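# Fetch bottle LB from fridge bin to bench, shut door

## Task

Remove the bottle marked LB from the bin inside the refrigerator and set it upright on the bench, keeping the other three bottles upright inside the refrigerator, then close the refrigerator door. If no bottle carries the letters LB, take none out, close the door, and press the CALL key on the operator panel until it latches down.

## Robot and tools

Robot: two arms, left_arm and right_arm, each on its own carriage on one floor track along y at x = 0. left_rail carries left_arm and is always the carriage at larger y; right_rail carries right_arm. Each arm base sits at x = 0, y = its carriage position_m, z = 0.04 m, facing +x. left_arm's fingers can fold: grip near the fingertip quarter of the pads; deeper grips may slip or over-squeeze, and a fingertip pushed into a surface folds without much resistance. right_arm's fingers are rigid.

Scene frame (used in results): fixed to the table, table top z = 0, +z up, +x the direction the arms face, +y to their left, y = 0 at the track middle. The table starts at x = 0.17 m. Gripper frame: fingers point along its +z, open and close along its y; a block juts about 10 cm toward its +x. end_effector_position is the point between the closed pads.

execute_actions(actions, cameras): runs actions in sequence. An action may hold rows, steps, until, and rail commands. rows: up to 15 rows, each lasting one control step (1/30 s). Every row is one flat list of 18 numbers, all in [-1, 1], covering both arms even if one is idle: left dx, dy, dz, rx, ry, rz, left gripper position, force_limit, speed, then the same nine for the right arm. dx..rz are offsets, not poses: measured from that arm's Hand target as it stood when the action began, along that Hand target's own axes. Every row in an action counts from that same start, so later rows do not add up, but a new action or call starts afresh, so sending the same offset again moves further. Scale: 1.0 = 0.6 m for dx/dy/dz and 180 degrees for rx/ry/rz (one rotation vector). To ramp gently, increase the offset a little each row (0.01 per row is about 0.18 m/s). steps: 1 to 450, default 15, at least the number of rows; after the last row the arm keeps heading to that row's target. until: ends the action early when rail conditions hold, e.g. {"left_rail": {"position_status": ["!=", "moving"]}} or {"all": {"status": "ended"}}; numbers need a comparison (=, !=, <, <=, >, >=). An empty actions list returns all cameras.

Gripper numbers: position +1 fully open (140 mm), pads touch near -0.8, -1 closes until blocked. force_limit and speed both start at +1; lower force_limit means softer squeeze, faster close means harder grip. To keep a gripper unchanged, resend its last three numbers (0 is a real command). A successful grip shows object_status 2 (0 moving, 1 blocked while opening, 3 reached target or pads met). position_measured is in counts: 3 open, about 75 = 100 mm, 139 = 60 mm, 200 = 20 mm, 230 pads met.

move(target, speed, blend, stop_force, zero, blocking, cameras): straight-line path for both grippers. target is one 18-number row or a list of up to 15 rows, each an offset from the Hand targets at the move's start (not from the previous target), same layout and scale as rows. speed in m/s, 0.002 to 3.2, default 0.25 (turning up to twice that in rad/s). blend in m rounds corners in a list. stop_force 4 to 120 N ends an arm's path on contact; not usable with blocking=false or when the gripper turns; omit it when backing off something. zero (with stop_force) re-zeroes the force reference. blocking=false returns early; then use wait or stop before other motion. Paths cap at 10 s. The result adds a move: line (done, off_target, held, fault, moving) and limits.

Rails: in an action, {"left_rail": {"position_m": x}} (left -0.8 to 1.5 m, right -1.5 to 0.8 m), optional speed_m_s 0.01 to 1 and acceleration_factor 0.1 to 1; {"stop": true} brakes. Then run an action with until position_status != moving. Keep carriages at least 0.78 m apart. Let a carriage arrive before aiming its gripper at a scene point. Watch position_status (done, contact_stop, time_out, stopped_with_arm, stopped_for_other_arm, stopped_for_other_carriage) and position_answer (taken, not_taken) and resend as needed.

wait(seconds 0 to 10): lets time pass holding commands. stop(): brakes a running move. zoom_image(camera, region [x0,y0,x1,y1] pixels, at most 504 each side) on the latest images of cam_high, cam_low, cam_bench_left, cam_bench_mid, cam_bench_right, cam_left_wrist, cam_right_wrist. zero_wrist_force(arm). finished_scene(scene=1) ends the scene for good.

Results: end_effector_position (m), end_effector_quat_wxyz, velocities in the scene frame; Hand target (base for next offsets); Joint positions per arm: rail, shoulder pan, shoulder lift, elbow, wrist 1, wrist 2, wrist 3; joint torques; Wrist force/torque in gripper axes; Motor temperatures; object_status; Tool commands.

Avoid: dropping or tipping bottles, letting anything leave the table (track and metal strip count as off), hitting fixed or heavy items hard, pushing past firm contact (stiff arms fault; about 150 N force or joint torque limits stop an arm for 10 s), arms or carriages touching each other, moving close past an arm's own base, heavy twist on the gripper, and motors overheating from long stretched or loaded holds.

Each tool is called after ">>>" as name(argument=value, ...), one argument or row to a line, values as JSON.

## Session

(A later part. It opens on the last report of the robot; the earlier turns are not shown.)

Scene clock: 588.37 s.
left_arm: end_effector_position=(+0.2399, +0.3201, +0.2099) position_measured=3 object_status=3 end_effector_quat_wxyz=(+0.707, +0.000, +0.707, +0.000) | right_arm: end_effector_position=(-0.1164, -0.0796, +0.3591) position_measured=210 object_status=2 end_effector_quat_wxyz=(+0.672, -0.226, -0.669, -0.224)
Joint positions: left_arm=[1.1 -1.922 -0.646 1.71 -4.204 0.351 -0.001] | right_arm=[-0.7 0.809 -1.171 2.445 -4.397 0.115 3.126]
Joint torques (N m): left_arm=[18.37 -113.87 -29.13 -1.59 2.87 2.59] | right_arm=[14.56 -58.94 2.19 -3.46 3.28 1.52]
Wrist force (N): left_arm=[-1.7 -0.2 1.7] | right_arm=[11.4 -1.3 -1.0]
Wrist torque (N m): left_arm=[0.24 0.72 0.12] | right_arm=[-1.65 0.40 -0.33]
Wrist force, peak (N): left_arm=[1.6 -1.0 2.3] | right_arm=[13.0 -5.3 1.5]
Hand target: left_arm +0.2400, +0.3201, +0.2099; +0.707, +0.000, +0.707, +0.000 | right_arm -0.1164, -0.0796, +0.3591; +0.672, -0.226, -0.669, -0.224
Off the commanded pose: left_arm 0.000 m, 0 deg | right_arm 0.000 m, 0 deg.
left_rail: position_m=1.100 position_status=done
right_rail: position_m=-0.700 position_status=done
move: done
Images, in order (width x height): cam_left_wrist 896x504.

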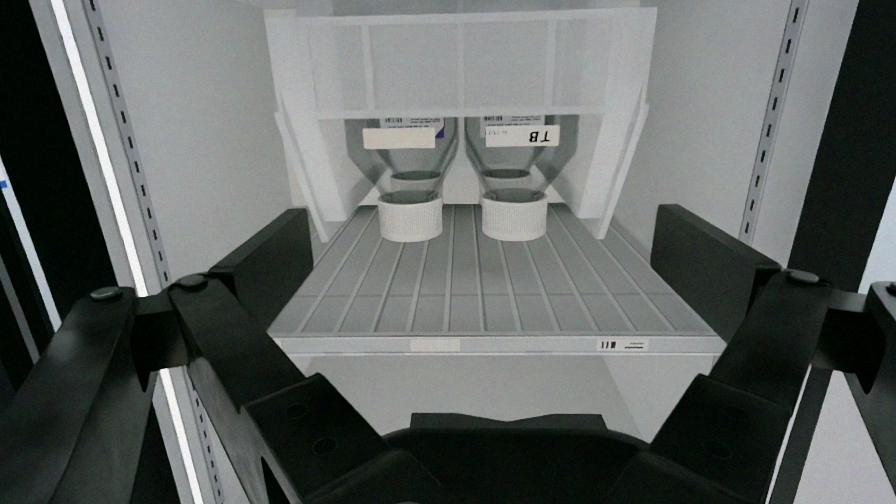

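>>> move(
  target=[
    [-0.035,0,0,0,0,0,1,1,1,0,0,0,0,0,0,-1,0,-1],
  ],
  speed=0.1,
  cameras=["cam_left_wrist"],
)

>>> zoom_image(
  camera="cam_left_wrist",
  region=[340, 80, 600, 220],
)

Scene clock: 597.40 s.
left_arm: end_effector_position=(+0.2400, +0.3201, +0.2307) position_measured=3 object_status=3 end_effector_quat_wxyz=(+0.707, +0.000, +0.707, +0.000) end_effector_velocity=(+0.000, +0.000, +0.001) end_effector_angular_velocity=(+0.005, -0.002, +0.000) | right_arm: end_effector_position=(-0.1164, -0.0796, +0.3591) position_measured=210 object_status=2 end_effector_quat_wxyz=(+0.672, -0.226, -0.669, -0.224)
Joint positions: left_arm=[1.1 -1.922 -0.676 1.717 -4.182 0.351 0] | right_arm=[-0.7 0.809 -1.171 2.445 -4.397 0.115 3.126]
Joint velocities: left_arm=[0 0 0 0.001 0.005 0 0] | right_arm=[within noise]
Joint torques (N m): left_arm=[17.41 -114.32 -15.87 4.12 2.46 -2] | right_arm=[12.01 -56 -1.9 -3.74 3.37 1.47]
Wrist force (N): left_arm=[-1.6 -0.3 1.3] | right_arm=[11.4 -1.0 -0.8]
Wrist torque (N m): left_arm=[0.20 0.69 0.12] | right_arm=[-1.58 0.40 -0.33]
Wrist force, peak (N): left_arm=[-2.1 -0.7 1.6] | right_arm=[11.8 -1.4 -1.1]
Hand target: left_arm +0.2399, +0.3201, +0.2309; +0.707, +0.000, +0.707, +0.000 | right_arm -0.1164, -0.0796, +0.3591; +0.672, -0.226, -0.669, -0.224
Off the commanded pose: left_arm 0.000 m, 0 deg | right_arm 0.000 m, 0 deg.
left_rail: position_m=1.100 position_status=done
right_rail: position_m=-0.700 position_status=done
move: done
Images, in order (width x height): cam_left_wrist 896x504.

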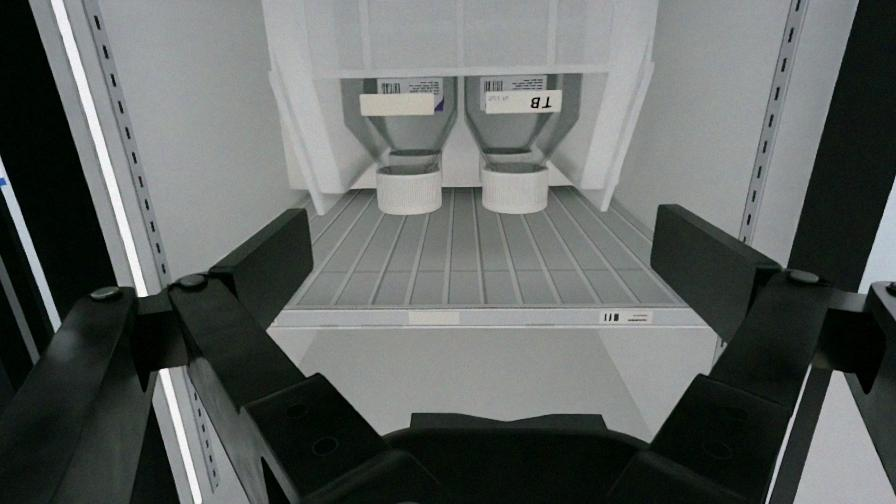

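Scaled by 1.938 from the camera's 896x504 image, which has a finer 1280x720 frame.

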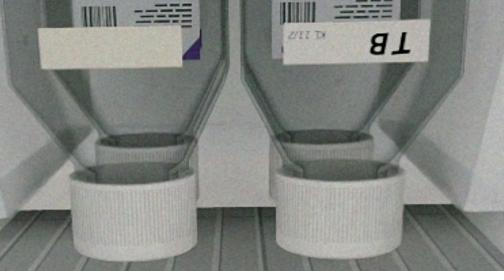

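>>> move(
  target=[
    [-0.013,0.011,0,0,0,-0.5,-0.1,1,0,0,0,0,0,0,0,-1,0,-1],
    [-0.0267,0.0217,0,0,0,-1,-0.1,1,0,0,0,0,0,0,0,-1,0,-1],
  ],
  speed=0.5,
  blend=0.02,
  cameras=["cam_left_wrist"],
)

Scene clock: 674.37 s.
left_arm: end_effector_position=(+0.2399, +0.3331, +0.2469) position_measured=141 object_status=3 end_effector_quat_wxyz=(+0.000, +0.707, +0.000, +0.707) | right_arm: end_effector_position=(-0.1164, -0.0796, +0.3591) position_measured=210 object_status=2 end_effector_quat_wxyz=(+0.672, -0.226, -0.669, -0.224)
Joint positions: left_arm=[1.1 -1.928 -0.71 1.751 -4.182 0.357 -3.142] | right_arm=[-0.7 0.809 -1.171 2.445 -4.397 0.115 3.126]
Joint torques (N m): left_arm=[19.04 -79.24 -17 3.76 2.06 -3.17] | right_arm=[10.2 -56.53 -8.06 -3.21 3.67 1.49]
Wrist force (N): left_arm=[1.4 -0.6 1.7] | right_arm=[11.3 -1.1 -0.9]
Wrist torque (N m): left_arm=[0.00 -0.51 0.10] | right_arm=[-1.60 0.44 -0.33]
Wrist force, peak (N): left_arm=[1.9 -1.2 2.0] | right_arm=[12.1 -1.0 -1.0]
Hand target: left_arm +0.2399, +0.3331, +0.2469; +0.000, +0.707, +0.000, +0.707 | right_arm -0.1164, -0.0796, +0.3591; +0.672, -0.226, -0.669, -0.224
Off the commanded pose: left_arm 0.000 m, 0 deg | right_arm 0.000 m, 0 deg.
left_rail: position_m=1.100 position_status=done
right_rail: position_m=-0.700 position_status=done
move: done
Images, in order (width x height): cam_left_wrist 896x504.

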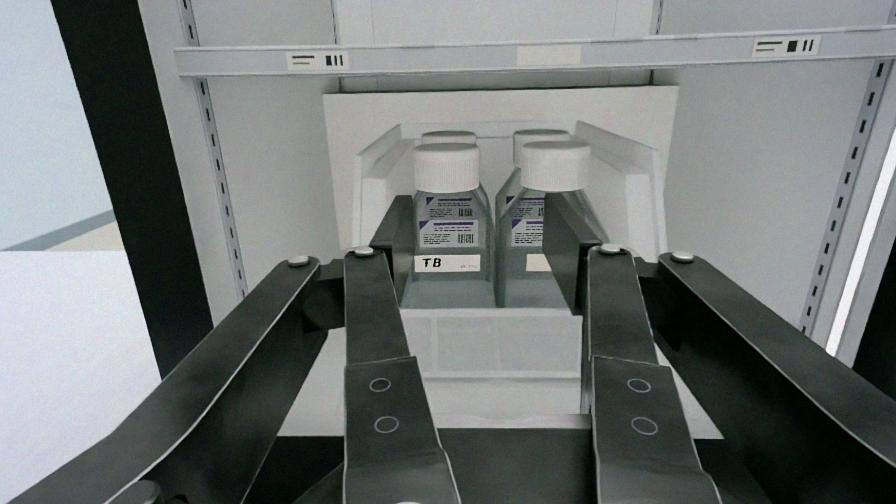

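>>> move(
  target=[
    [0,-0.0283,0.1,0,0,0,-0.1,1,0,0,0,0,0,0,0,-1,0,-1],
  ],
  speed=0.15,
  cameras=["cam_left_wrist"],
)

Scene clock: 704.13 s.
left_arm: end_effector_position=(+0.2997, +0.3500, +0.2469) position_measured=141 object_status=3 end_effector_quat_wxyz=(+0.000, +0.707, +0.000, +0.707) | right_arm: end_effector_position=(-0.1164, -0.0796, +0.3591) position_measured=210 object_status=2 end_effector_quat_wxyz=(+0.672, -0.226, -0.669, -0.224)
Joint positions: left_arm=[1.1 -1.859 -0.729 1.801 -4.213 0.288 -3.142] | right_arm=[-0.7 0.809 -1.171 2.445 -4.397 0.115 3.126]
Joint torques (N m): left_arm=[21.67 -107.58 -15.05 -1.79 -3.09 2.07] | right_arm=[11.6 -56.46 -12.39 -2.95 4.05 1.69]
Wrist force (N): left_arm=[1.4 -0.8 2.2] | right_arm=[10.9 -1.3 -0.7]
Wrist torque (N m): left_arm=[-0.05 -0.51 0.10] | right_arm=[-1.66 0.51 -0.32]
Wrist force, peak (N): left_arm=[0.9 -1.3 3.7] | right_arm=[11.7 -1.2 -0.6]
Hand target: left_arm +0.2999, +0.3501, +0.2469; +0.000, +0.707, +0.000, +0.707 | right_arm -0.1164, -0.0796, +0.3591; +0.672, -0.226, -0.669, -0.224
Off the commanded pose: left_arm 0.000 m, 0 deg | right_arm 0.000 m, 0 deg.
left_rail: position_m=1.100 position_status=done
right_rail: position_m=-0.700 position_status=done
move: done
Images, in order (width x height): cam_left_wrist 896x504.

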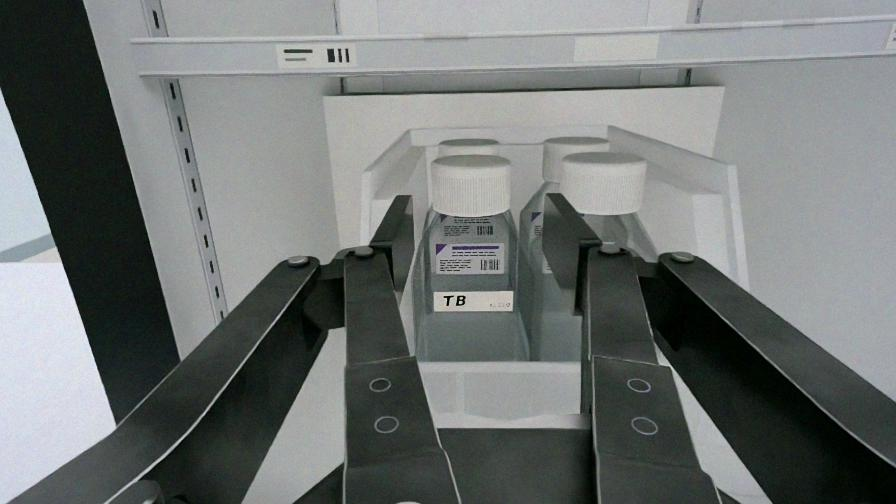

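>>> move(
  target=[
    [0,-0.0033,0.1083,0,0,0,-0.1,1,0,0,0,0,0,0,0,-1,0,-1],
  ],
  speed=0.08,
  stop_force=10,
  cameras=["cam_left_wrist"],
)

Scene clock: 717.77 s.
left_arm: end_effector_position=(+0.3649, +0.3520, +0.2469) position_measured=141 object_status=3 end_effector_quat_wxyz=(+0.000, +0.707, +0.000, +0.707) | right_arm: end_effector_position=(-0.1164, -0.0796, +0.3591) position_measured=210 object_status=2 end_effector_quat_wxyz=(+0.672, -0.226, -0.669, -0.224)
Joint positions: left_arm=[1.1 -1.773 -0.731 1.807 -4.216 0.202 -3.143] | right_arm=[-0.7 0.809 -1.171 2.445 -4.397 0.115 3.126]
Joint torques (N m): left_arm=[18.56 -80.1 -31.78 1.4 -2.87 -2.84] | right_arm=[8.88 -58.35 -16.35 -3.52 3.67 1.54]
Wrist force (N): left_arm=[1.3 -0.8 1.9] | right_arm=[11.1 -1.1 -0.7]
Wrist torque (N m): left_arm=[-0.05 -0.48 0.11] | right_arm=[-1.61 0.47 -0.33]
Wrist force, peak (N): left_arm=[1.3 -0.6 3.1] | right_arm=[11.7 -1.2 -0.9]
Hand target: left_arm +0.3649, +0.3520, +0.2469; +0.000, +0.707, +0.000, +0.707 | right_arm -0.1164, -0.0796, +0.3591; +0.672, -0.226, -0.669, -0.224
Off the commanded pose: left_arm 0.000 m, 0 deg | right_arm 0.000 m, 0 deg.
left_rail: position_m=1.100 position_status=done
right_rail: position_m=-0.700 position_status=done
move: done
Images, in order (width x height): cam_left_wrist 896x504.

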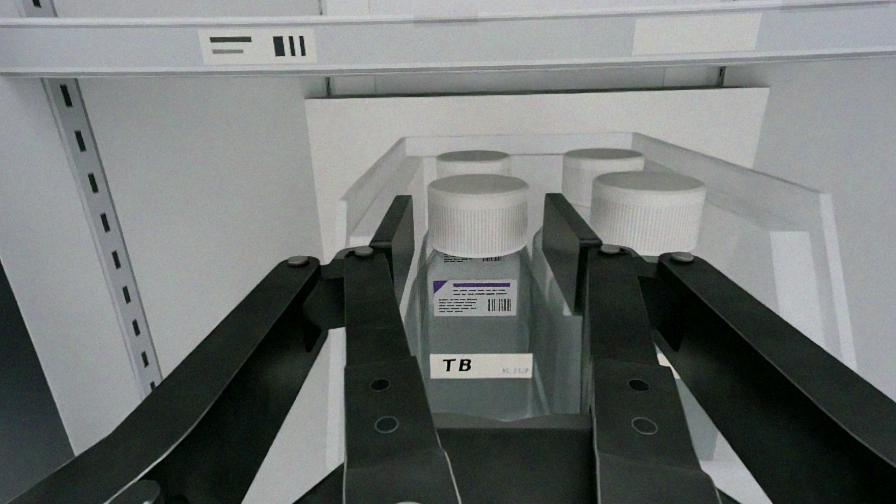

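>>> move(
  target=[
    [0,0,0.0083,0,0,0,-0.1,1,0,0,0,0,0,0,0,-1,0,-1],
  ],
  speed=0.05,
  stop_force=10,
)

>>> execute_actions(
  actions=[
    {"rows":[[0,0,0,0,0,0,-1,0,-1,0,0,0,0,0,0,-1,0,-1]],"steps":50},
  ],
  cameras=["cam_left_wrist"],
)

Scene clock: 730.43 s.
left_arm: end_effector_position=(+0.3699, +0.3520, +0.2469) position_measured=141 object_status=3 end_effector_quat_wxyz=(+0.000, +0.707, +0.000, +0.707) | right_arm: end_effector_position=(-0.1164, -0.0796, +0.3591) position_measured=210 object_status=2 end_effector_quat_wxyz=(+0.672, -0.226, -0.669, -0.224)
Joint positions: left_arm=[1.1 -1.766 -0.731 1.807 -4.216 0.195 -3.143] | right_arm=[-0.7 0.809 -1.171 2.445 -4.397 0.115 3.126]
Joint torques (N m): left_arm=[20.83 -77.83 -31.51 2.99 -2.8 -2.75] | right_arm=[10.16 -55.3 -16.81 -3.32 3.39 1.77]
Wrist force (N): left_arm=[1.1 -1.1 2.0] | right_arm=[11.5 -1.3 -0.7]
Wrist torque (N m): left_arm=[-0.11 -0.43 0.10] | right_arm=[-1.66 0.38 -0.33]
Wrist force, peak (N): left_arm=[1.8 -0.7 2.3] | right_arm=[11.8 -1.4 -0.8]
Hand target: left_arm +0.3699, +0.3520, +0.2469; +0.000, +0.707, +0.000, +0.707 | right_arm -0.1164, -0.0796, +0.3591; +0.672, -0.226, -0.669, -0.224
Off the commanded pose: left_arm 0.000 m, 0 deg | right_arm 0.000 m, 0 deg.
left_rail: position_m=1.100 position_status=done
right_rail: position_m=-0.700 position_status=done
move: done

Scene clock: 732.30 s.
left_arm: end_effector_position=(+0.3699, +0.3520, +0.2469) position_measured=167 object_status=2 end_effector_quat_wxyz=(+0.000, +0.707, +0.000, +0.707) | right_arm: end_effector_position=(-0.1164, -0.0796, +0.3591) position_measured=210 object_status=2 end_effector_quat_wxyz=(+0.672, -0.226, -0.669, -0.224)
Joint positions: left_arm=[1.1 -1.766 -0.731 1.807 -4.216 0.195 -3.143] | right_arm=[-0.7 0.809 -1.171 2.445 -4.397 0.115 3.126]
Joint torques (N m): left_arm=[19.09 -78.91 -25.97 3.21 1.15 -2.5] | right_arm=[6.73 -57.09 -16.2 -3.32 3.63 1.63]
Wrist force (N): left_arm=[3.4 0.7 0.8] | right_arm=[11.2 -1.0 -1.0]
Wrist torque (N m): left_arm=[-0.13 -0.35 0.03] | right_arm=[-1.62 0.39 -0.33]
Wrist force, peak (N): left_arm=[3.7 0.6 1.2] | right_arm=[11.6 -1.4 -1.0]
Hand target: left_arm +0.3699, +0.3520, +0.2469; +0.000, +0.707, +0.000, +0.707 | right_arm -0.1164, -0.0796, +0.3591; +0.672, -0.226, -0.669, -0.224
Off the commanded pose: left_arm 0.000 m, 0 deg | right_arm 0.000 m, 0 deg.
left_rail: position_m=1.100 position_status=done
right_rail: position_m=-0.700 position_status=done
Images, in order (width x height): cam_left_wrist 896x504.

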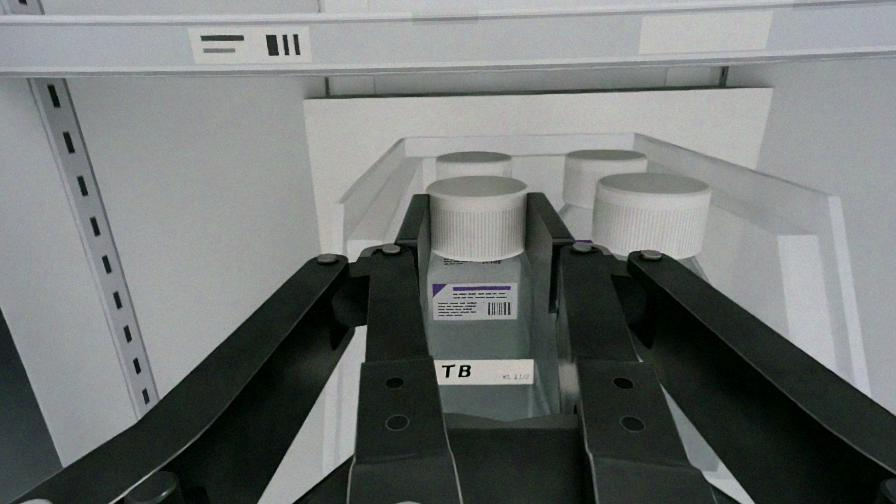

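>>> move(
  target=[
    [0.0083,0,0,0,0,0,-1,0,-1,0,0,0,0,0,0,-1,0,-1],
    [0.0083,0,-0.1833,0,0,0,-1,0,-1,0,0,0,0,0,0,-1,0,-1],
  ],
  speed=[0.03,0.07],
  cameras=["cam_left_wrist"],
)

Scene clock: 737.60 s.
left_arm: end_effector_position=(+0.2600, +0.3521, +0.2519) position_measured=232 object_status=0 end_effector_quat_wxyz=(+0.000, +0.707, +0.000, +0.707) | right_arm: end_effector_position=(-0.1164, -0.0796, +0.3591) position_measured=210 object_status=2 end_effector_quat_wxyz=(+0.672, -0.226, -0.669, -0.224)
Joint positions: left_arm=[1.1 -1.912 -0.735 1.8 -4.205 0.341 -3.142] | right_arm=[-0.7 0.809 -1.171 2.445 -4.397 0.115 3.126]
Joint torques (N m): left_arm=[-14.64 -80.18 -30.7 3.93 2.03 1.58] | right_arm=[7.85 -54.31 -15.95 -1.93 3.38 1.7]
Wrist force (N): left_arm=[0.9 -0.8 2.3] | right_arm=[8.1 -2.0 -0.5]
Wrist torque (N m): left_arm=[-0.05 -0.41 -0.12] | right_arm=[-1.65 0.41 -0.32]
Wrist force, peak (N): left_arm=[-2.3 -1.0 3.5] | right_arm=[12.1 -1.2 -0.9]
Hand target: left_arm +0.2599, +0.3521, +0.2519; +0.000, +0.707, +0.000, +0.707 | right_arm -0.1164, -0.0796, +0.3591; +0.672, -0.226, -0.669, -0.224
Off the commanded pose: left_arm 0.000 m, 0 deg | right_arm 0.000 m, 0 deg.
left_rail: position_m=1.100 position_status=done
right_rail: position_m=-0.700 position_status=done
move: done
Images, in order (width x height): cam_left_wrist 896x504.

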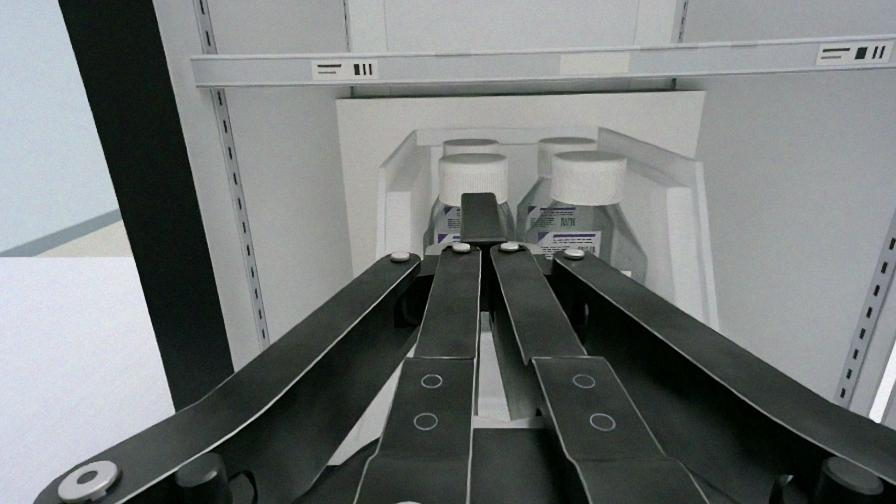

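>>> move(
  target=[
    [-0.0083,0,0.2083,0,0,0,-0.1,1,0,0,0,0,0,0,0,-1,0,-1],
  ],
  speed=0.08,
  stop_force=10,
  cameras=["cam_left_wrist"],
)

Scene clock: 757.20 s.
left_arm: end_effector_position=(+0.3849, +0.3520, +0.2469) position_measured=141 object_status=3 end_effector_quat_wxyz=(+0.000, +0.707, +0.000, +0.707) | right_arm: end_effector_position=(-0.1164, -0.0796, +0.3591) position_measured=210 object_status=2 end_effector_quat_wxyz=(+0.672, -0.226, -0.669, -0.224)
Joint positions: left_arm=[1.1 -1.746 -0.731 1.805 -4.214 0.175 -3.143] | right_arm=[-0.7 0.809 -1.171 2.445 -4.397 0.115 3.126]
Joint torques (N m): left_arm=[19.38 -78.35 -31.07 3.26 -2.67 -3.09] | right_arm=[5.43 -58.98 -16.94 -0.42 3.46 1.61]
Wrist force (N): left_arm=[1.1 -0.7 2.1] | right_arm=[8.2 -2.0 -0.5]
Wrist torque (N m): left_arm=[-0.03 -0.42 0.10] | right_arm=[-1.67 0.38 -0.33]
Wrist force, peak (N): left_arm=[0.9 -0.8 3.1] | right_arm=[8.6 -2.1 -0.4]
Hand target: left_arm +0.3849, +0.3520, +0.2469; +0.000, +0.707, +0.000, +0.707 | right_arm -0.1164, -0.0796, +0.3591; +0.672, -0.226, -0.669, -0.224
Off the commanded pose: left_arm 0.000 m, 0 deg | right_arm 0.000 m, 0 deg.
left_rail: position_m=1.100 position_status=done
right_rail: position_m=-0.700 position_status=done
move: done
Images, in order (width x height): cam_left_wrist 896x504.

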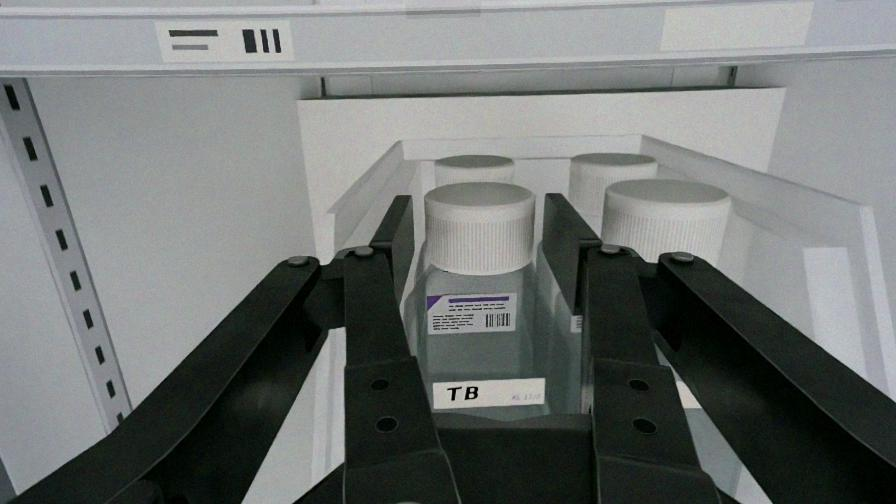

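>>> move(
  target=[
    [0,0,-0.0382,0,0,0,-0.1,1,0,0,0,0,0,0,0,-1,0,-1],
  ],
  speed=0.08,
)

>>> execute_actions(
  actions=[
    {"rows":[[0,0,0,0,0,0,-1,0.2,-1,0,0,0,0,0,0,-1,0,-1]],"steps":50},
    {"rows":[[0.0083,0,0,0,0,0,-1,0.2,-1,0,0,0,0,0,0,-1,0,-1]],"steps":30},
  ],
  cameras=["cam_left_wrist"],
)

Scene clock: 776.17 s.
left_arm: end_effector_position=(+0.3621, +0.3520, +0.2469) position_measured=141 object_status=3 end_effector_quat_wxyz=(+0.000, +0.707, +0.000, +0.707) | right_arm: end_effector_position=(-0.1164, -0.0796, +0.3591) position_measured=210 object_status=2 end_effector_quat_wxyz=(+0.672, -0.226, -0.669, -0.224)
Joint positions: left_arm=[1.1 -1.777 -0.731 1.807 -4.216 0.206 -3.143] | right_arm=[-0.7 0.809 -1.171 2.445 -4.397 0.115 3.126]
Joint torques (N m): left_arm=[-16.06 -112.32 -16.46 -1.51 3.34 1.77] | right_arm=[6.16 -57.23 -16.02 0.28 3.3 0.79]
Wrist force (N): left_arm=[1.2 -1.0 1.9] | right_arm=[8.3 -1.8 -0.3]
Wrist torque (N m): left_arm=[-0.10 -0.45 0.10] | right_arm=[-1.61 0.37 -0.33]
Wrist force, peak (N): left_arm=[1.1 -1.0 3.1] | right_arm=[8.7 -1.5 -0.3]
Hand target: left_arm +0.3620, +0.3520, +0.2469; +0.000, +0.707, +0.000, +0.707 | right_arm -0.1164, -0.0796, +0.3591; +0.672, -0.226, -0.669, -0.224
Off the commanded pose: left_arm 0.000 m, 0 deg | right_arm 0.000 m, 0 deg.
left_rail: position_m=1.100 position_status=done
right_rail: position_m=-0.700 position_status=done
move: done

Scene clock: 779.03 s.
left_arm: end_effector_position=(+0.3620, +0.3520, +0.2519) position_measured=232 object_status=3 end_effector_quat_wxyz=(+0.000, +0.707, +0.000, +0.707) | right_arm: end_effector_position=(-0.1164, -0.0796, +0.3591) position_measured=210 object_status=2 end_effector_quat_wxyz=(+0.672, -0.226, -0.669, -0.224)
Joint positions: left_arm=[1.1 -1.777 -0.739 1.809 -4.21 0.206 -3.143] | right_arm=[-0.7 0.809 -1.171 2.445 -4.397 0.115 3.126]
Joint torques (N m): left_arm=[-11.65 -111.29 -15.94 3.61 -0.56 -3.44] | right_arm=[5.45 -56.53 -16.87 0.13 2.85 0.33]
Wrist force (N): left_arm=[0.9 -1.1 1.3] | right_arm=[8.0 -1.9 -0.4]
Wrist torque (N m): left_arm=[-0.11 -0.47 -0.02] | right_arm=[-1.65 0.43 -0.32]
Wrist force, peak (N): left_arm=[1.3 -1.0 2.3] | right_arm=[8.4 -1.9 -0.6]
Hand target: left_arm +0.3620, +0.3520, +0.2519; +0.000, +0.707, +0.000, +0.707 | right_arm -0.1164, -0.0796, +0.3591; +0.672, -0.226, -0.669, -0.224
Off the commanded pose: left_arm 0.000 m, 0 deg | right_arm 0.000 m, 0 deg.
left_rail: position_m=1.100 position_status=done
right_rail: position_m=-0.700 position_status=done
Images, in order (width x height): cam_left_wrist 896x504.

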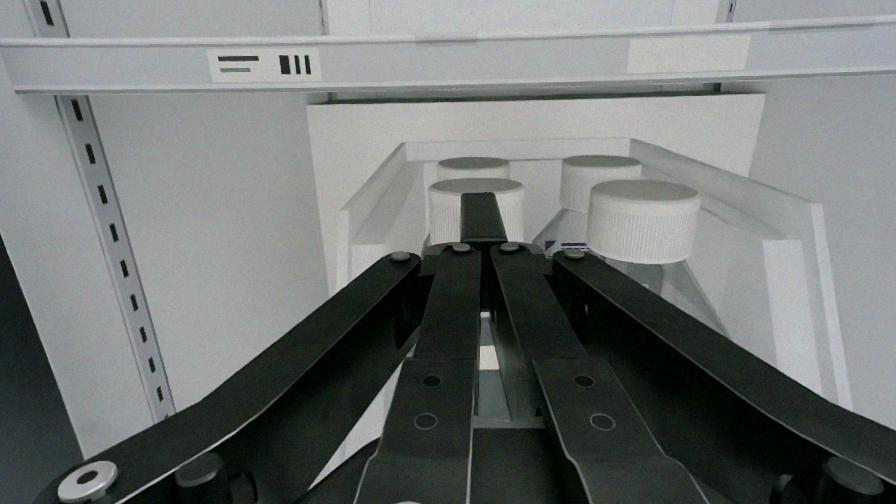

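>>> move(
  target=[
    [-0.0083,-0.001,-0.03,0,0,0,-0.15,1,0,0,0,0,0,0,0,-1,0,-1],
    [-0.0083,-0.001,0.0583,0,0,0,-0.15,1,0,0,0,0,0,0,0,-1,0,-1],
  ],
  speed=0.06,
  stop_force=10,
  cameras=["cam_left_wrist"],
)

Scene clock: 799.73 s.
left_arm: end_effector_position=(+0.3970, +0.3526, +0.2469) position_measured=148 object_status=3 end_effector_quat_wxyz=(+0.000, +0.707, +0.000, +0.707) | right_arm: end_effector_position=(-0.1164, -0.0796, +0.3591) position_measured=210 object_status=2 end_effector_quat_wxyz=(+0.672, -0.226, -0.669, -0.224)
Joint positions: left_arm=[1.1 -1.73 -0.73 1.805 -4.214 0.159 -3.143] | right_arm=[-0.7 0.809 -1.171 2.445 -4.397 0.115 3.126]
Joint torques (N m): left_arm=[20.53 -81.1 -31.71 3.13 -2.11 -2.93] | right_arm=[2.29 -56.7 -16.78 0.17 2.69 -1.14]
Wrist force (N): left_arm=[1.0 -1.0 2.2] | right_arm=[8.4 -1.8 -0.4]
Wrist torque (N m): left_arm=[-0.09 -0.41 0.10] | right_arm=[-1.61 0.36 -0.33]
Wrist force, peak (N): left_arm=[1.3 -0.8 3.1] | right_arm=[8.7 -1.8 -0.3]
Hand target: left_arm +0.3970, +0.3526, +0.2469; +0.000, +0.707, +0.000, +0.707 | right_arm -0.1164, -0.0796, +0.3591; +0.672, -0.226, -0.669, -0.224
Off the commanded pose: left_arm 0.000 m, 0 deg | right_arm 0.000 m, 0 deg.
left_rail: position_m=1.100 position_status=done
right_rail: position_m=-0.700 position_status=done
move: done
Images, in order (width x height): cam_left_wrist 896x504.

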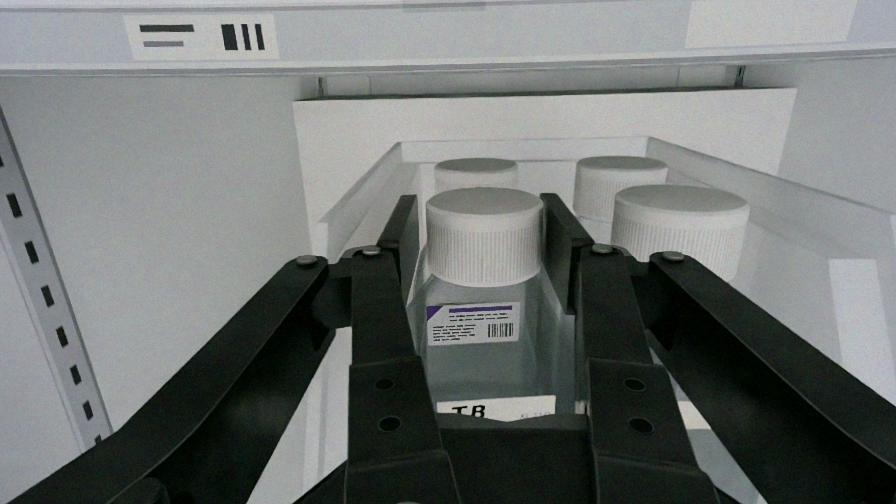

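>>> move(
  target=[
    [0,0.0037,-0.0167,0,0,0,-0.15,1,0,0,0,0,0,0,0,-1,0,-1],
  ],
  speed=0.05,
)

>>> execute_actions(
  actions=[
    {"rows":[[0,0,0,0,0,0,-1,0.2,-1,0,0,0,0,0,0,-1,0,-1]],"steps":50},
  ],
  cameras=["cam_left_wrist"],
)

Scene clock: 812.30 s.
left_arm: end_effector_position=(+0.3871, +0.3505, +0.2469) position_measured=148 object_status=3 end_effector_quat_wxyz=(+0.000, +0.707, +0.000, +0.707) | right_arm: end_effector_position=(-0.1164, -0.0796, +0.3591) position_measured=210 object_status=2 end_effector_quat_wxyz=(+0.672, -0.226, -0.669, -0.224)
Joint positions: left_arm=[1.1 -1.743 -0.729 1.801 -4.212 0.172 -3.143] | right_arm=[-0.7 0.809 -1.171 2.445 -4.397 0.115 3.126]
Joint torques (N m): left_arm=[-19.98 -78.62 -32.24 3.11 2 1.39] | right_arm=[3.33 -53.46 -16.44 0.31 3.02 -1.74]
Wrist force (N): left_arm=[1.1 -0.6 1.9] | right_arm=[8.3 -2.0 -0.2]
Wrist torque (N m): left_arm=[0.00 -0.43 0.10] | right_arm=[-1.65 0.37 -0.33]
Wrist force, peak (N): left_arm=[0.7 -1.0 2.7] | right_arm=[8.6 -2.1 -0.4]
Hand target: left_arm +0.3869, +0.3504, +0.2469; +0.000, +0.707, +0.000, +0.707 | right_arm -0.1164, -0.0796, +0.3591; +0.672, -0.226, -0.669, -0.224
Off the commanded pose: left_arm 0.000 m, 0 deg | right_arm 0.000 m, 0 deg.
left_rail: position_m=1.100 position_status=done
right_rail: position_m=-0.700 position_status=done
move: done

Scene clock: 814.17 s.
left_arm: end_effector_position=(+0.3869, +0.3504, +0.2469) position_measured=161 object_status=2 end_effector_quat_wxyz=(+0.000, +0.707, +0.000, +0.707) | right_arm: end_effector_position=(-0.1164, -0.0796, +0.3591) position_measured=210 object_status=2 end_effector_quat_wxyz=(+0.672, -0.226, -0.669, -0.224)
Joint positions: left_arm=[1.1 -1.743 -0.729 1.801 -4.212 0.172 -3.143] | right_arm=[-0.7 0.809 -1.171 2.445 -4.397 0.115 3.126]
Joint torques (N m): left_arm=[-16.05 -78.78 -30.54 3.22 1.09 1.4] | right_arm=[-2.1 -58.98 -16.89 0.1 2.48 -2.37]
Wrist force (N): left_arm=[3.2 -2.2 0.9] | right_arm=[7.8 -1.8 -0.4]
Wrist torque (N m): left_arm=[-0.05 -0.44 0.15] | right_arm=[-1.65 0.42 -0.33]
Wrist force, peak (N): left_arm=[3.7 -2.1 0.7] | right_arm=[8.4 -1.8 -0.3]
Hand target: left_arm +0.3869, +0.3504, +0.2469; +0.000, +0.707, +0.000, +0.707 | right_arm -0.1164, -0.0796, +0.3591; +0.672, -0.226, -0.669, -0.224
Off the commanded pose: left_arm 0.000 m, 0 deg | right_arm 0.000 m, 0 deg.
left_rail: position_m=1.100 position_status=done
right_rail: position_m=-0.700 position_status=done
Images, in order (width x height): cam_left_wrist 896x504.

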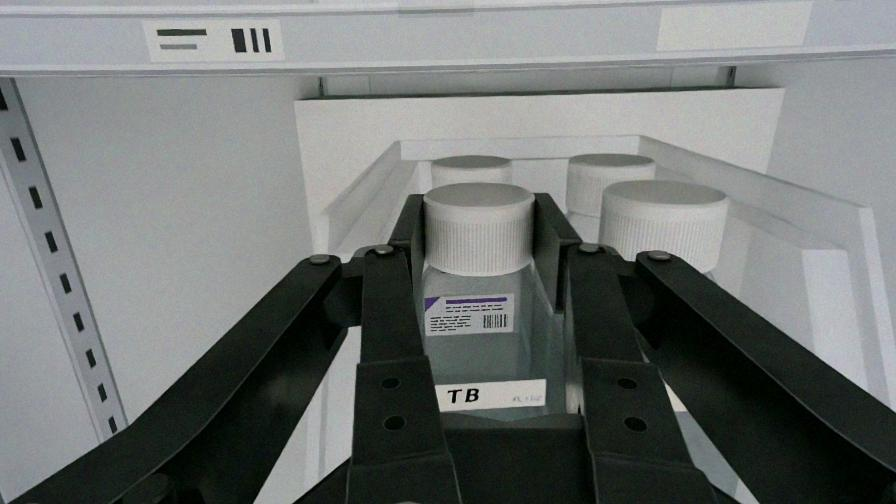

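>>> move(
  target=[
    [0.0117,0,0,0,0,0,-1,0.2,-1,0,0,0,0,0,0,-1,0,-1],
  ],
  speed=0.03,
  cameras=["cam_left_wrist"],
)

Scene clock: 816.60 s.
left_arm: end_effector_position=(+0.3869, +0.3504, +0.2538) position_measured=161 object_status=2 end_effector_quat_wxyz=(+0.000, +0.707, +0.000, +0.707) end_effector_velocity=(-0.001, +0.000, +0.003) end_effector_angular_velocity=(-0.003, +0.000, +0.001) | right_arm: end_effector_position=(-0.1164, -0.0796, +0.3591) position_measured=210 object_status=2 end_effector_quat_wxyz=(+0.672, -0.226, -0.669, -0.224)
Joint positions: left_arm=[1.1 -1.743 -0.739 1.803 -4.204 0.172 -3.143] | right_arm=[-0.7 0.809 -1.171 2.445 -4.397 0.115 3.126]
Joint velocities: left_arm=[0 -0.001 -0.005 0.001 0.003 0.001 -0.002] | right_arm=[within noise]
Joint torques (N m): left_arm=[-15.16 -113.16 -16.38 3.51 -1.02 -1.08] | right_arm=[3.2 -57.11 -16.08 -0.58 2.8 -2.56]
Wrist force (N): left_arm=[-2.6 -0.8 2.0] | right_arm=[8.9 -2.0 -0.1]
Wrist torque (N m): left_arm=[-0.05 -0.51 -0.02] | right_arm=[-1.63 0.34 -0.33]
Wrist force, peak (N): left_arm=[3.8 -2.3 0.7] | right_arm=[9.0 -2.0 -0.5]
Hand target: left_arm +0.3869, +0.3504, +0.2540; +0.000, +0.707, +0.000, +0.707 | right_arm -0.1164, -0.0796, +0.3591; +0.672, -0.226, -0.669, -0.224
Off the commanded pose: left_arm 0.000 m, 0 deg | right_arm 0.000 m, 0 deg.
left_rail: position_m=1.100 position_status=done
right_rail: position_m=-0.700 position_status=done
move: done
Images, in order (width x height): cam_left_wrist 896x504.

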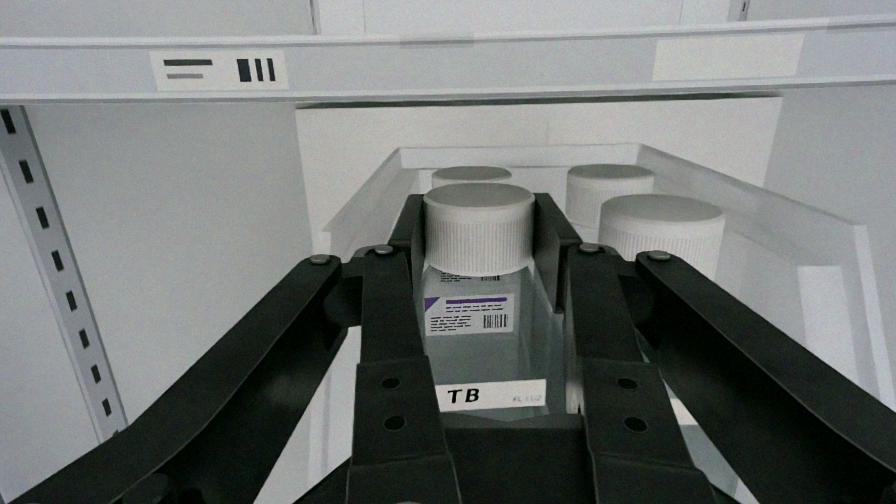

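>>> move(
  target=[
    [0,0,-0.2083,0,0,0,-1,0.2,-1,0,0,0,0,0,0,-1,0,-1],
  ],
  speed=0.06,
  cameras=["cam_left_wrist"],
)

Scene clock: 823.70 s.
left_arm: end_effector_position=(+0.2622, +0.3504, +0.2539) position_measured=161 object_status=2 end_effector_quat_wxyz=(+0.000, +0.707, +0.000, +0.707) end_effector_velocity=(-0.003, +0.000, +0.001) end_effector_angular_velocity=(+0.000, +0.000, +0.001) | right_arm: end_effector_position=(-0.1164, -0.0796, +0.3591) position_measured=210 object_status=2 end_effector_quat_wxyz=(+0.672, -0.226, -0.669, -0.224)
Joint positions: left_arm=[1.1 -1.908 -0.737 1.797 -4.201 0.337 -3.142] | right_arm=[-0.7 0.809 -1.171 2.445 -4.397 0.115 3.126]
Joint velocities: left_arm=[0 -0.003 -0.001 -0.001 0.001 0.005 0] | right_arm=[within noise]
Joint torques (N m): left_arm=[-23 -77.39 -31.58 4.42 2.99 2.16] | right_arm=[1.35 -56.83 -16.27 -0.01 2.62 -2.75]
Wrist force (N): left_arm=[0.4 -0.4 6.6] | right_arm=[8.6 -2.9 0.1]
Wrist torque (N m): left_arm=[-0.15 -0.29 -0.19] | right_arm=[-1.67 0.34 -0.33]
Wrist force, peak (N): left_arm=[2.3 0.3 7.5] | right_arm=[9.0 -2.0 -0.5]
Hand target: left_arm +0.2620, +0.3504, +0.2539; +0.000, +0.707, +0.000, +0.707 | right_arm -0.1164, -0.0796, +0.3591; +0.672, -0.226, -0.669, -0.224
Off the commanded pose: left_arm 0.000 m, 0 deg | right_arm 0.000 m, 0 deg.
left_rail: position_m=1.100 position_status=done
right_rail: position_m=-0.700 position_status=done
move: done
Images, in order (width x height): cam_left_wrist 896x504.

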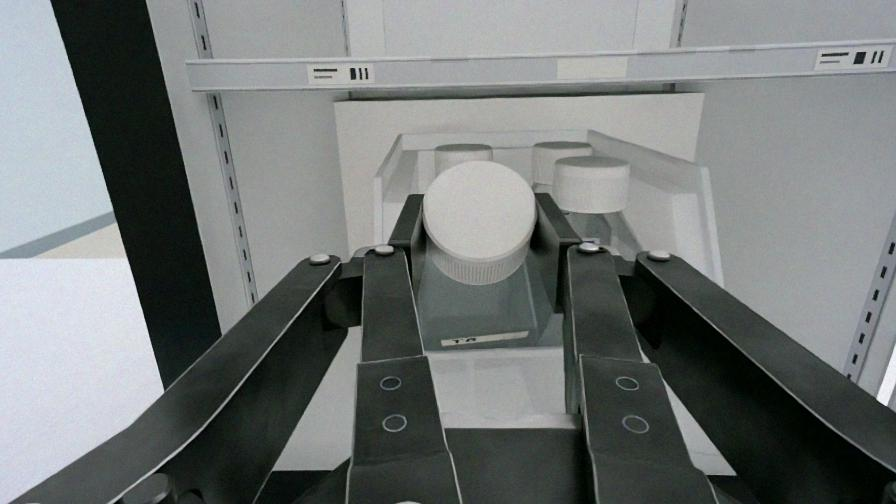

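>>> move(
  target=[
    [0.1,0,-0.0833,0,0,0,-1,0.2,-1,0,0,0,0,0,0,-1,0,-1],
  ],
  speed=0.05,
  cameras=["cam_left_wrist"],
)

Scene clock: 845.03 s.
left_arm: end_effector_position=(+0.2121, +0.3504, +0.3138) position_measured=161 object_status=2 end_effector_quat_wxyz=(+0.000, +0.707, +0.000, +0.707) | right_arm: end_effector_position=(-0.1164, -0.0796, +0.3591) position_measured=210 object_status=2 end_effector_quat_wxyz=(+0.672, -0.226, -0.669, -0.224)
Joint positions: left_arm=[1.1 -1.972 -0.816 1.792 -4.117 0.401 -3.142] | right_arm=[-0.7 0.809 -1.171 2.445 -4.397 0.115 3.126]
Joint torques (N m): left_arm=[-15.81 -116.38 -36.24 4.86 2.73 -2.42] | right_arm=[-0.47 -55.36 -15.42 -0.29 2.79 -2.44]
Wrist force (N): left_arm=[-1.7 -0.8 1.9] | right_arm=[8.7 -1.7 -0.6]
Wrist torque (N m): left_arm=[-0.04 -0.84 -0.21] | right_arm=[-1.63 0.38 -0.33]
Wrist force, peak (N): left_arm=[-0.3 -1.0 7.6] | right_arm=[8.8 -2.8 0.3]
Hand target: left_arm +0.2120, +0.3504, +0.3139; +0.000, +0.707, +0.000, +0.707 | right_arm -0.1164, -0.0796, +0.3591; +0.672, -0.226, -0.669, -0.224
Off the commanded pose: left_arm 0.000 m, 0 deg | right_arm 0.000 m, 0 deg.
left_rail: position_m=1.100 position_status=done
right_rail: position_m=-0.700 position_status=done
move: done
Images, in order (width x height): cam_left_wrist 896x504.

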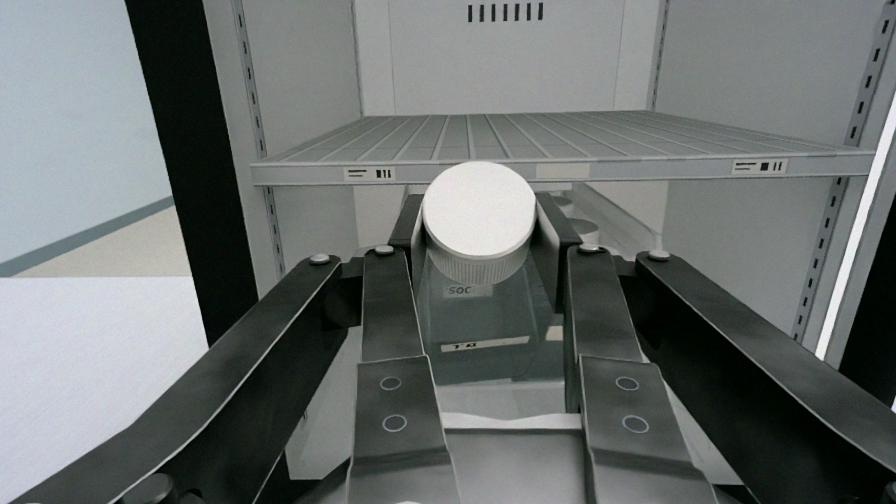

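>>> zoom_image(
  camera="cam_left_wrist",
  region=[400, 150, 640, 420],
)

Scaled by 1.867 from the camera's 896x504 image, which has a finer 1280x720 frame.

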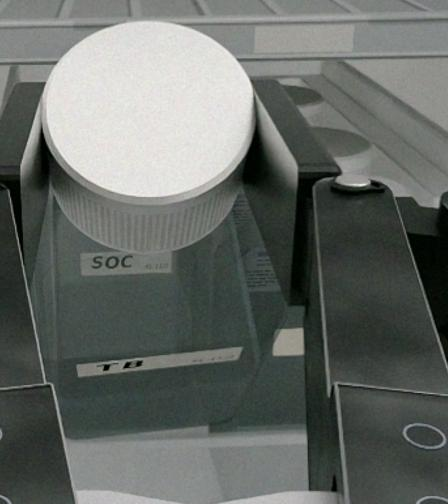

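>>> move(
  target=[
    [0.01,0,-0.135,0,0,0,-1,0.2,-1,0,0,0,0,0,0,-1,0,-1],
    [0.1183,0,-0.135,0,0,0,-1,0.2,-1,0,0,0,0,0,0,-1,0,-1],
  ],
  speed=0.1,
  blend=0.01,
)

>>> move(
  target=[
    [0,0,0.2083,0,0,0,-1,0.2,-1,0,0,0,0,0,0,-1,0,-1],
  ],
  speed=0.04,
  stop_force=12,
  cameras=["cam_left_wrist"],
)

Scene clock: 871.10 s.
left_arm: end_effector_position=(+0.1310, +0.3504, +0.3847) position_measured=161 object_status=2 end_effector_quat_wxyz=(+0.000, +0.707, +0.000, +0.707) | right_arm: end_effector_position=(-0.1164, -0.0796, +0.3591) position_measured=210 object_status=2 end_effector_quat_wxyz=(+0.672, -0.226, -0.669, -0.224)
Joint positions: left_arm=[1.1 -2.069 -0.891 1.75 -4 0.498 -3.142] | right_arm=[-0.7 0.809 -1.171 2.445 -4.397 0.115 3.126]
Joint torques (N m): left_arm=[-18.36 -108.15 -39.36 4.87 2.53 -3.2] | right_arm=[-2.03 -54.58 -14.78 -0.58 2.68 -2.4]
Wrist force (N): left_arm=[-2.2 -0.4 2.0] | right_arm=[8.9 -1.6 -0.4]
Wrist torque (N m): left_arm=[0.03 -0.78 -0.08] | right_arm=[-1.59 0.35 -0.33]
Wrist force, peak (N): left_arm=[-2.1 -0.8 3.7] | right_arm=[9.1 -2.0 -0.1]
Hand target: left_arm +0.1310, +0.3504, +0.3849; +0.000, +0.707, +0.000, +0.707 | right_arm -0.1164, -0.0796, +0.3591; +0.672, -0.226, -0.669, -0.224
Off the commanded pose: left_arm 0.000 m, 0 deg | right_arm 0.000 m, 0 deg.
left_rail: position_m=1.100 position_status=done
right_rail: position_m=-0.700 position_status=done
move: done

Scene clock: 875.27 s.
left_arm: end_effector_position=(+0.2559, +0.3504, +0.3849) position_measured=161 object_status=2 end_effector_quat_wxyz=(+0.000, +0.707, +0.000, +0.707) | right_arm: end_effector_position=(-0.1164, -0.0796, +0.3591) position_measured=210 object_status=2 end_effector_quat_wxyz=(+0.672, -0.226, -0.669, -0.224)
Joint positions: left_arm=[1.1 -1.916 -0.918 1.804 -4.026 0.345 -3.142] | right_arm=[-0.7 0.809 -1.171 2.445 -4.397 0.115 3.126]
Joint torques (N m): left_arm=[18.66 -106.55 -23.81 -0.92 -2.77 -2.81] | right_arm=[-3.99 -51.57 -16.03 -0.72 2.34 -2.12]
Wrist force (N): left_arm=[-1.4 -0.8 -1.9] | right_arm=[8.7 -1.0 -1.1]
Wrist torque (N m): left_arm=[-0.09 -0.86 0.06] | right_arm=[-1.66 0.39 -0.33]
Wrist force, peak (N): left_arm=[-3.1 -0.8 1.8] | right_arm=[9.2 -1.9 -0.3]
Hand target: left_arm +0.2559, +0.3504, +0.3849; +0.000, +0.707, +0.000, +0.707 | right_arm -0.1164, -0.0796, +0.3591; +0.672, -0.226, -0.669, -0.224
Off the commanded pose: left_arm 0.000 m, 0 deg | right_arm 0.000 m, 0 deg.
left_rail: position_m=1.100 position_status=done
right_rail: position_m=-0.700 position_status=done
move: done
Images, in order (width x height): cam_left_wrist 896x504.

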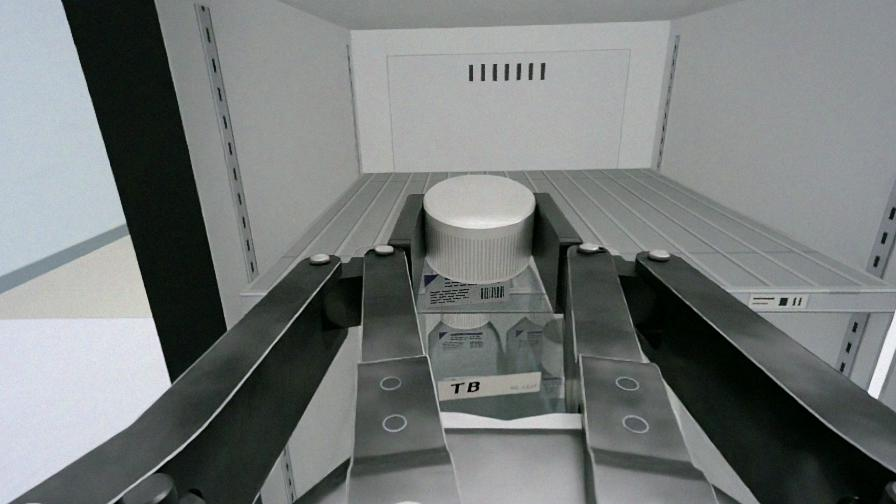

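>>> move(
  target=[
    [0,0,-0.035,0,0,0,-1,0.2,-1,0,0,0,0,0,0,-1,0,-1],
    [0.1285,-0.02,-0.035,0,0,0,-1,0.2,-1,0,0,0,0,0,0,-1,0,-1],
    [0.1285,-0.0833,0.2,0,0,0,-1,0.2,-1,0,0,0,0,0,0,-1,0,-1],
  ],
  speed=0.08,
  blend=0.01,
  cameras=["cam_left_wrist"],
)

Scene clock: 892.27 s.
left_arm: end_effector_position=(+0.3757, +0.4003, +0.4620) position_measured=161 object_status=2 end_effector_quat_wxyz=(+0.000, +0.707, +0.000, +0.707) | right_arm: end_effector_position=(-0.1164, -0.0796, +0.3591) position_measured=210 object_status=2 end_effector_quat_wxyz=(+0.672, -0.226, -0.669, -0.224)
Joint positions: left_arm=[1.1 -1.772 -1.079 1.901 -3.962 0.201 -3.143] | right_arm=[-0.7 0.809 -1.171 2.445 -4.397 0.115 3.126]
Joint torques (N m): left_arm=[27.78 -96.11 -24.91 -1.91 -2.08 -2.75] | right_arm=[-4.12 -52.95 -15.29 -0.4 2.25 -2.46]
Wrist force (N): left_arm=[1.3 1.5 -8.7] | right_arm=[8.5 0.1 -1.5]
Wrist torque (N m): left_arm=[-0.28 -1.92 -0.33] | right_arm=[-1.67 0.34 -0.33]
Wrist force, peak (N): left_arm=[0.7 1.6 -8.8] | right_arm=[9.1 -1.6 -0.6]
Hand target: left_arm +0.3759, +0.4003, +0.4620; +0.000, +0.707, +0.000, +0.707 | right_arm -0.1164, -0.0796, +0.3591; +0.672, -0.226, -0.669, -0.224
Off the commanded pose: left_arm 0.000 m, 0 deg | right_arm 0.000 m, 0 deg.
left_rail: position_m=1.100 position_status=done
right_rail: position_m=-0.700 position_status=done
move: done
Images, in order (width x height): cam_left_wrist 896x504.

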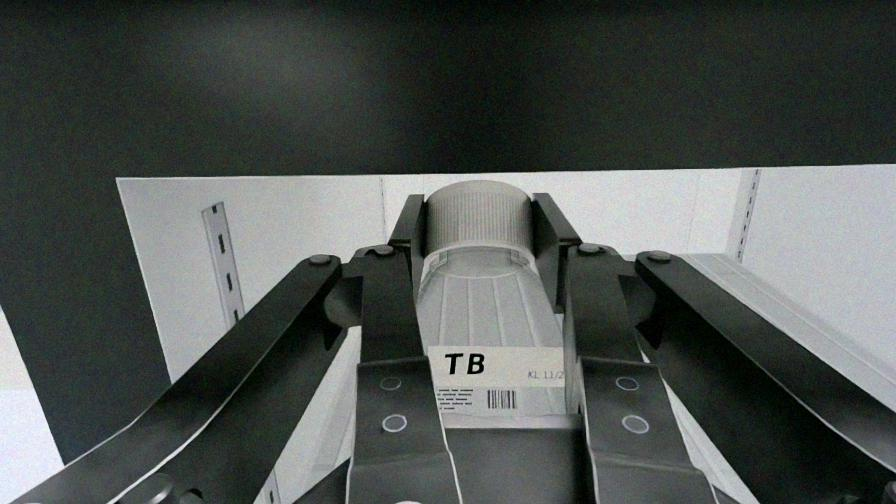

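>>> move(
  target=[
    [0.0133,0,-0.199,0,0,0,-1,0.2,-1,0,0,0,0,0,0,-1,0,-1],
    [-0.0057,0,-0.1942,0,0.161,0,-1,0.2,-1,0,0,0,0,0,0,-1,0,-1],
  ],
  speed=[0.08,0.15],
  cameras=["cam_left_wrist"],
)

Scene clock: 912.37 s.
left_arm: end_effector_position=(+0.2594, +0.4004, +0.4586) position_measured=161 object_status=2 end_effector_quat_wxyz=(+0.000, +0.508, +0.000, +0.862) | right_arm: end_effector_position=(-0.1164, -0.0796, +0.3591) position_measured=210 object_status=2 end_effector_quat_wxyz=(+0.672, -0.226, -0.669, -0.224)
Joint positions: left_arm=[1.1 -1.877 -1.031 2.133 -3.171 0.584 -4.135] | right_arm=[-0.7 0.809 -1.171 2.445 -4.397 0.115 3.126]
Joint torques (N m): left_arm=[17.74 -62 -21.35 0.07 5.74 -2.65] | right_arm=[-2.5 -52.77 -14.48 -0.49 1.7 -2.06]
Wrist force (N): left_arm=[-2.0 -1.4 1.2] | right_arm=[8.6 -1.8 -0.4]
Wrist torque (N m): left_arm=[-0.10 -0.41 0.15] | right_arm=[-1.62 0.44 -0.33]
Wrist force, peak (N): left_arm=[0.6 1.4 -9.8] | right_arm=[9.1 -2.1 -0.2]
Hand target: left_arm +0.2594, +0.4004, +0.4586; +0.000, +0.508, +0.000, +0.862 | right_arm -0.1164, -0.0796, +0.3591; +0.672, -0.226, -0.669, -0.224
Off the commanded pose: left_arm 0.000 m, 0 deg | right_arm 0.000 m, 0 deg.
left_rail: position_m=1.100 position_status=done
right_rail: position_m=-0.700 position_status=done
move: done
Images, in order (width x height): cam_left_wrist 896x504.

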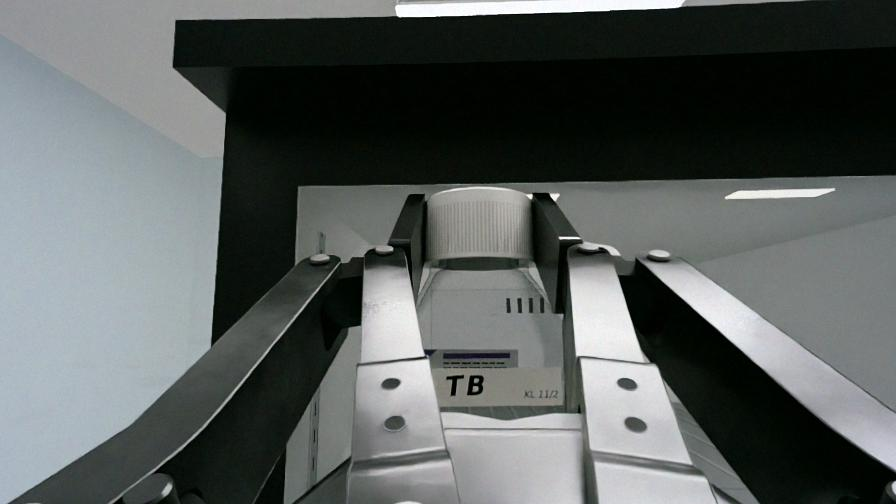

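>>> move(
  target=[
    [-0.091,0,0.168,0,0,0,-1,0.2,-1,0,0,0,0,0,0,-1,0,-1],
  ],
  speed=0.06,
  stop_force=7,
  cameras=["cam_left_wrist"],
)

Scene clock: 920.80 s.
left_arm: end_effector_position=(+0.3038, +0.4006, +0.4589) position_measured=161 object_status=2 end_effector_quat_wxyz=(+0.000, +0.508, +0.000, +0.861) | right_arm: end_effector_position=(-0.1164, -0.0796, +0.3591) position_measured=210 object_status=2 end_effector_quat_wxyz=(+0.672, -0.226, -0.669, -0.224)
Joint positions: left_arm=[1.1 -1.814 -1.053 2.143 -3.072 0.557 -4.238] | right_arm=[-0.7 0.809 -1.171 2.445 -4.397 0.115 3.126]
Joint torques (N m): left_arm=[-18.34 -60.34 -37.24 -6.42 6.22 2.12] | right_arm=[-5.94 -49.91 -13.76 -0.6 1.3 -2.6]
Wrist force (N): left_arm=[-2.2 -0.9 1.3] | right_arm=[8.8 -2.4 0.1]
Wrist torque (N m): left_arm=[0.02 -0.30 -0.18] | right_arm=[-1.63 0.39 -0.33]
Wrist force, peak (N): left_arm=[12.2 -5.7 -2.4] | right_arm=[9.3 -2.1 -0.3]
Hand target: left_arm +0.3038, +0.4006, +0.4589; +0.000, +0.508, +0.000, +0.861 (not the last commanded pose) | right_arm -0.1164, -0.0796, +0.3591; +0.672, -0.226, -0.669, -0.224
Off the commanded pose: left_arm 0.070 m, 0 deg | right_arm 0.000 m, 0 deg.
left_rail: position_m=1.100 position_status=done
right_rail: position_m=-0.700 position_status=done
move: contact (left_arm)
Images, in order (width x height): cam_left_wrist 896x504.

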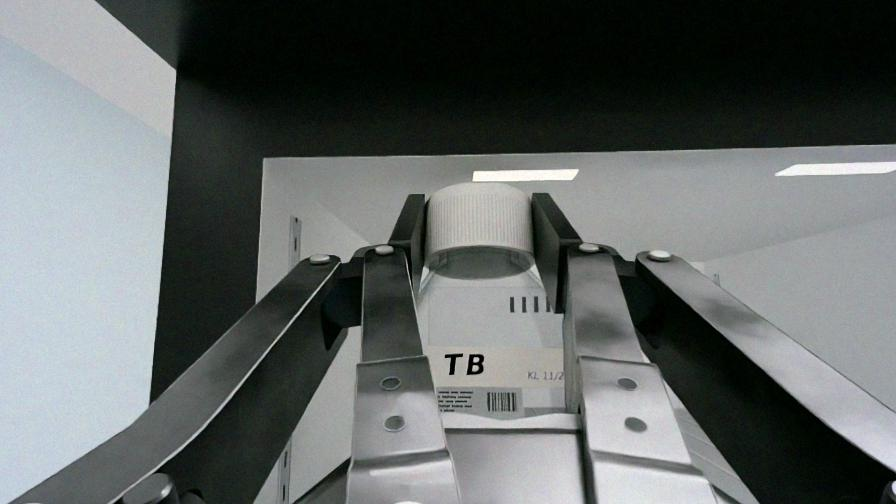

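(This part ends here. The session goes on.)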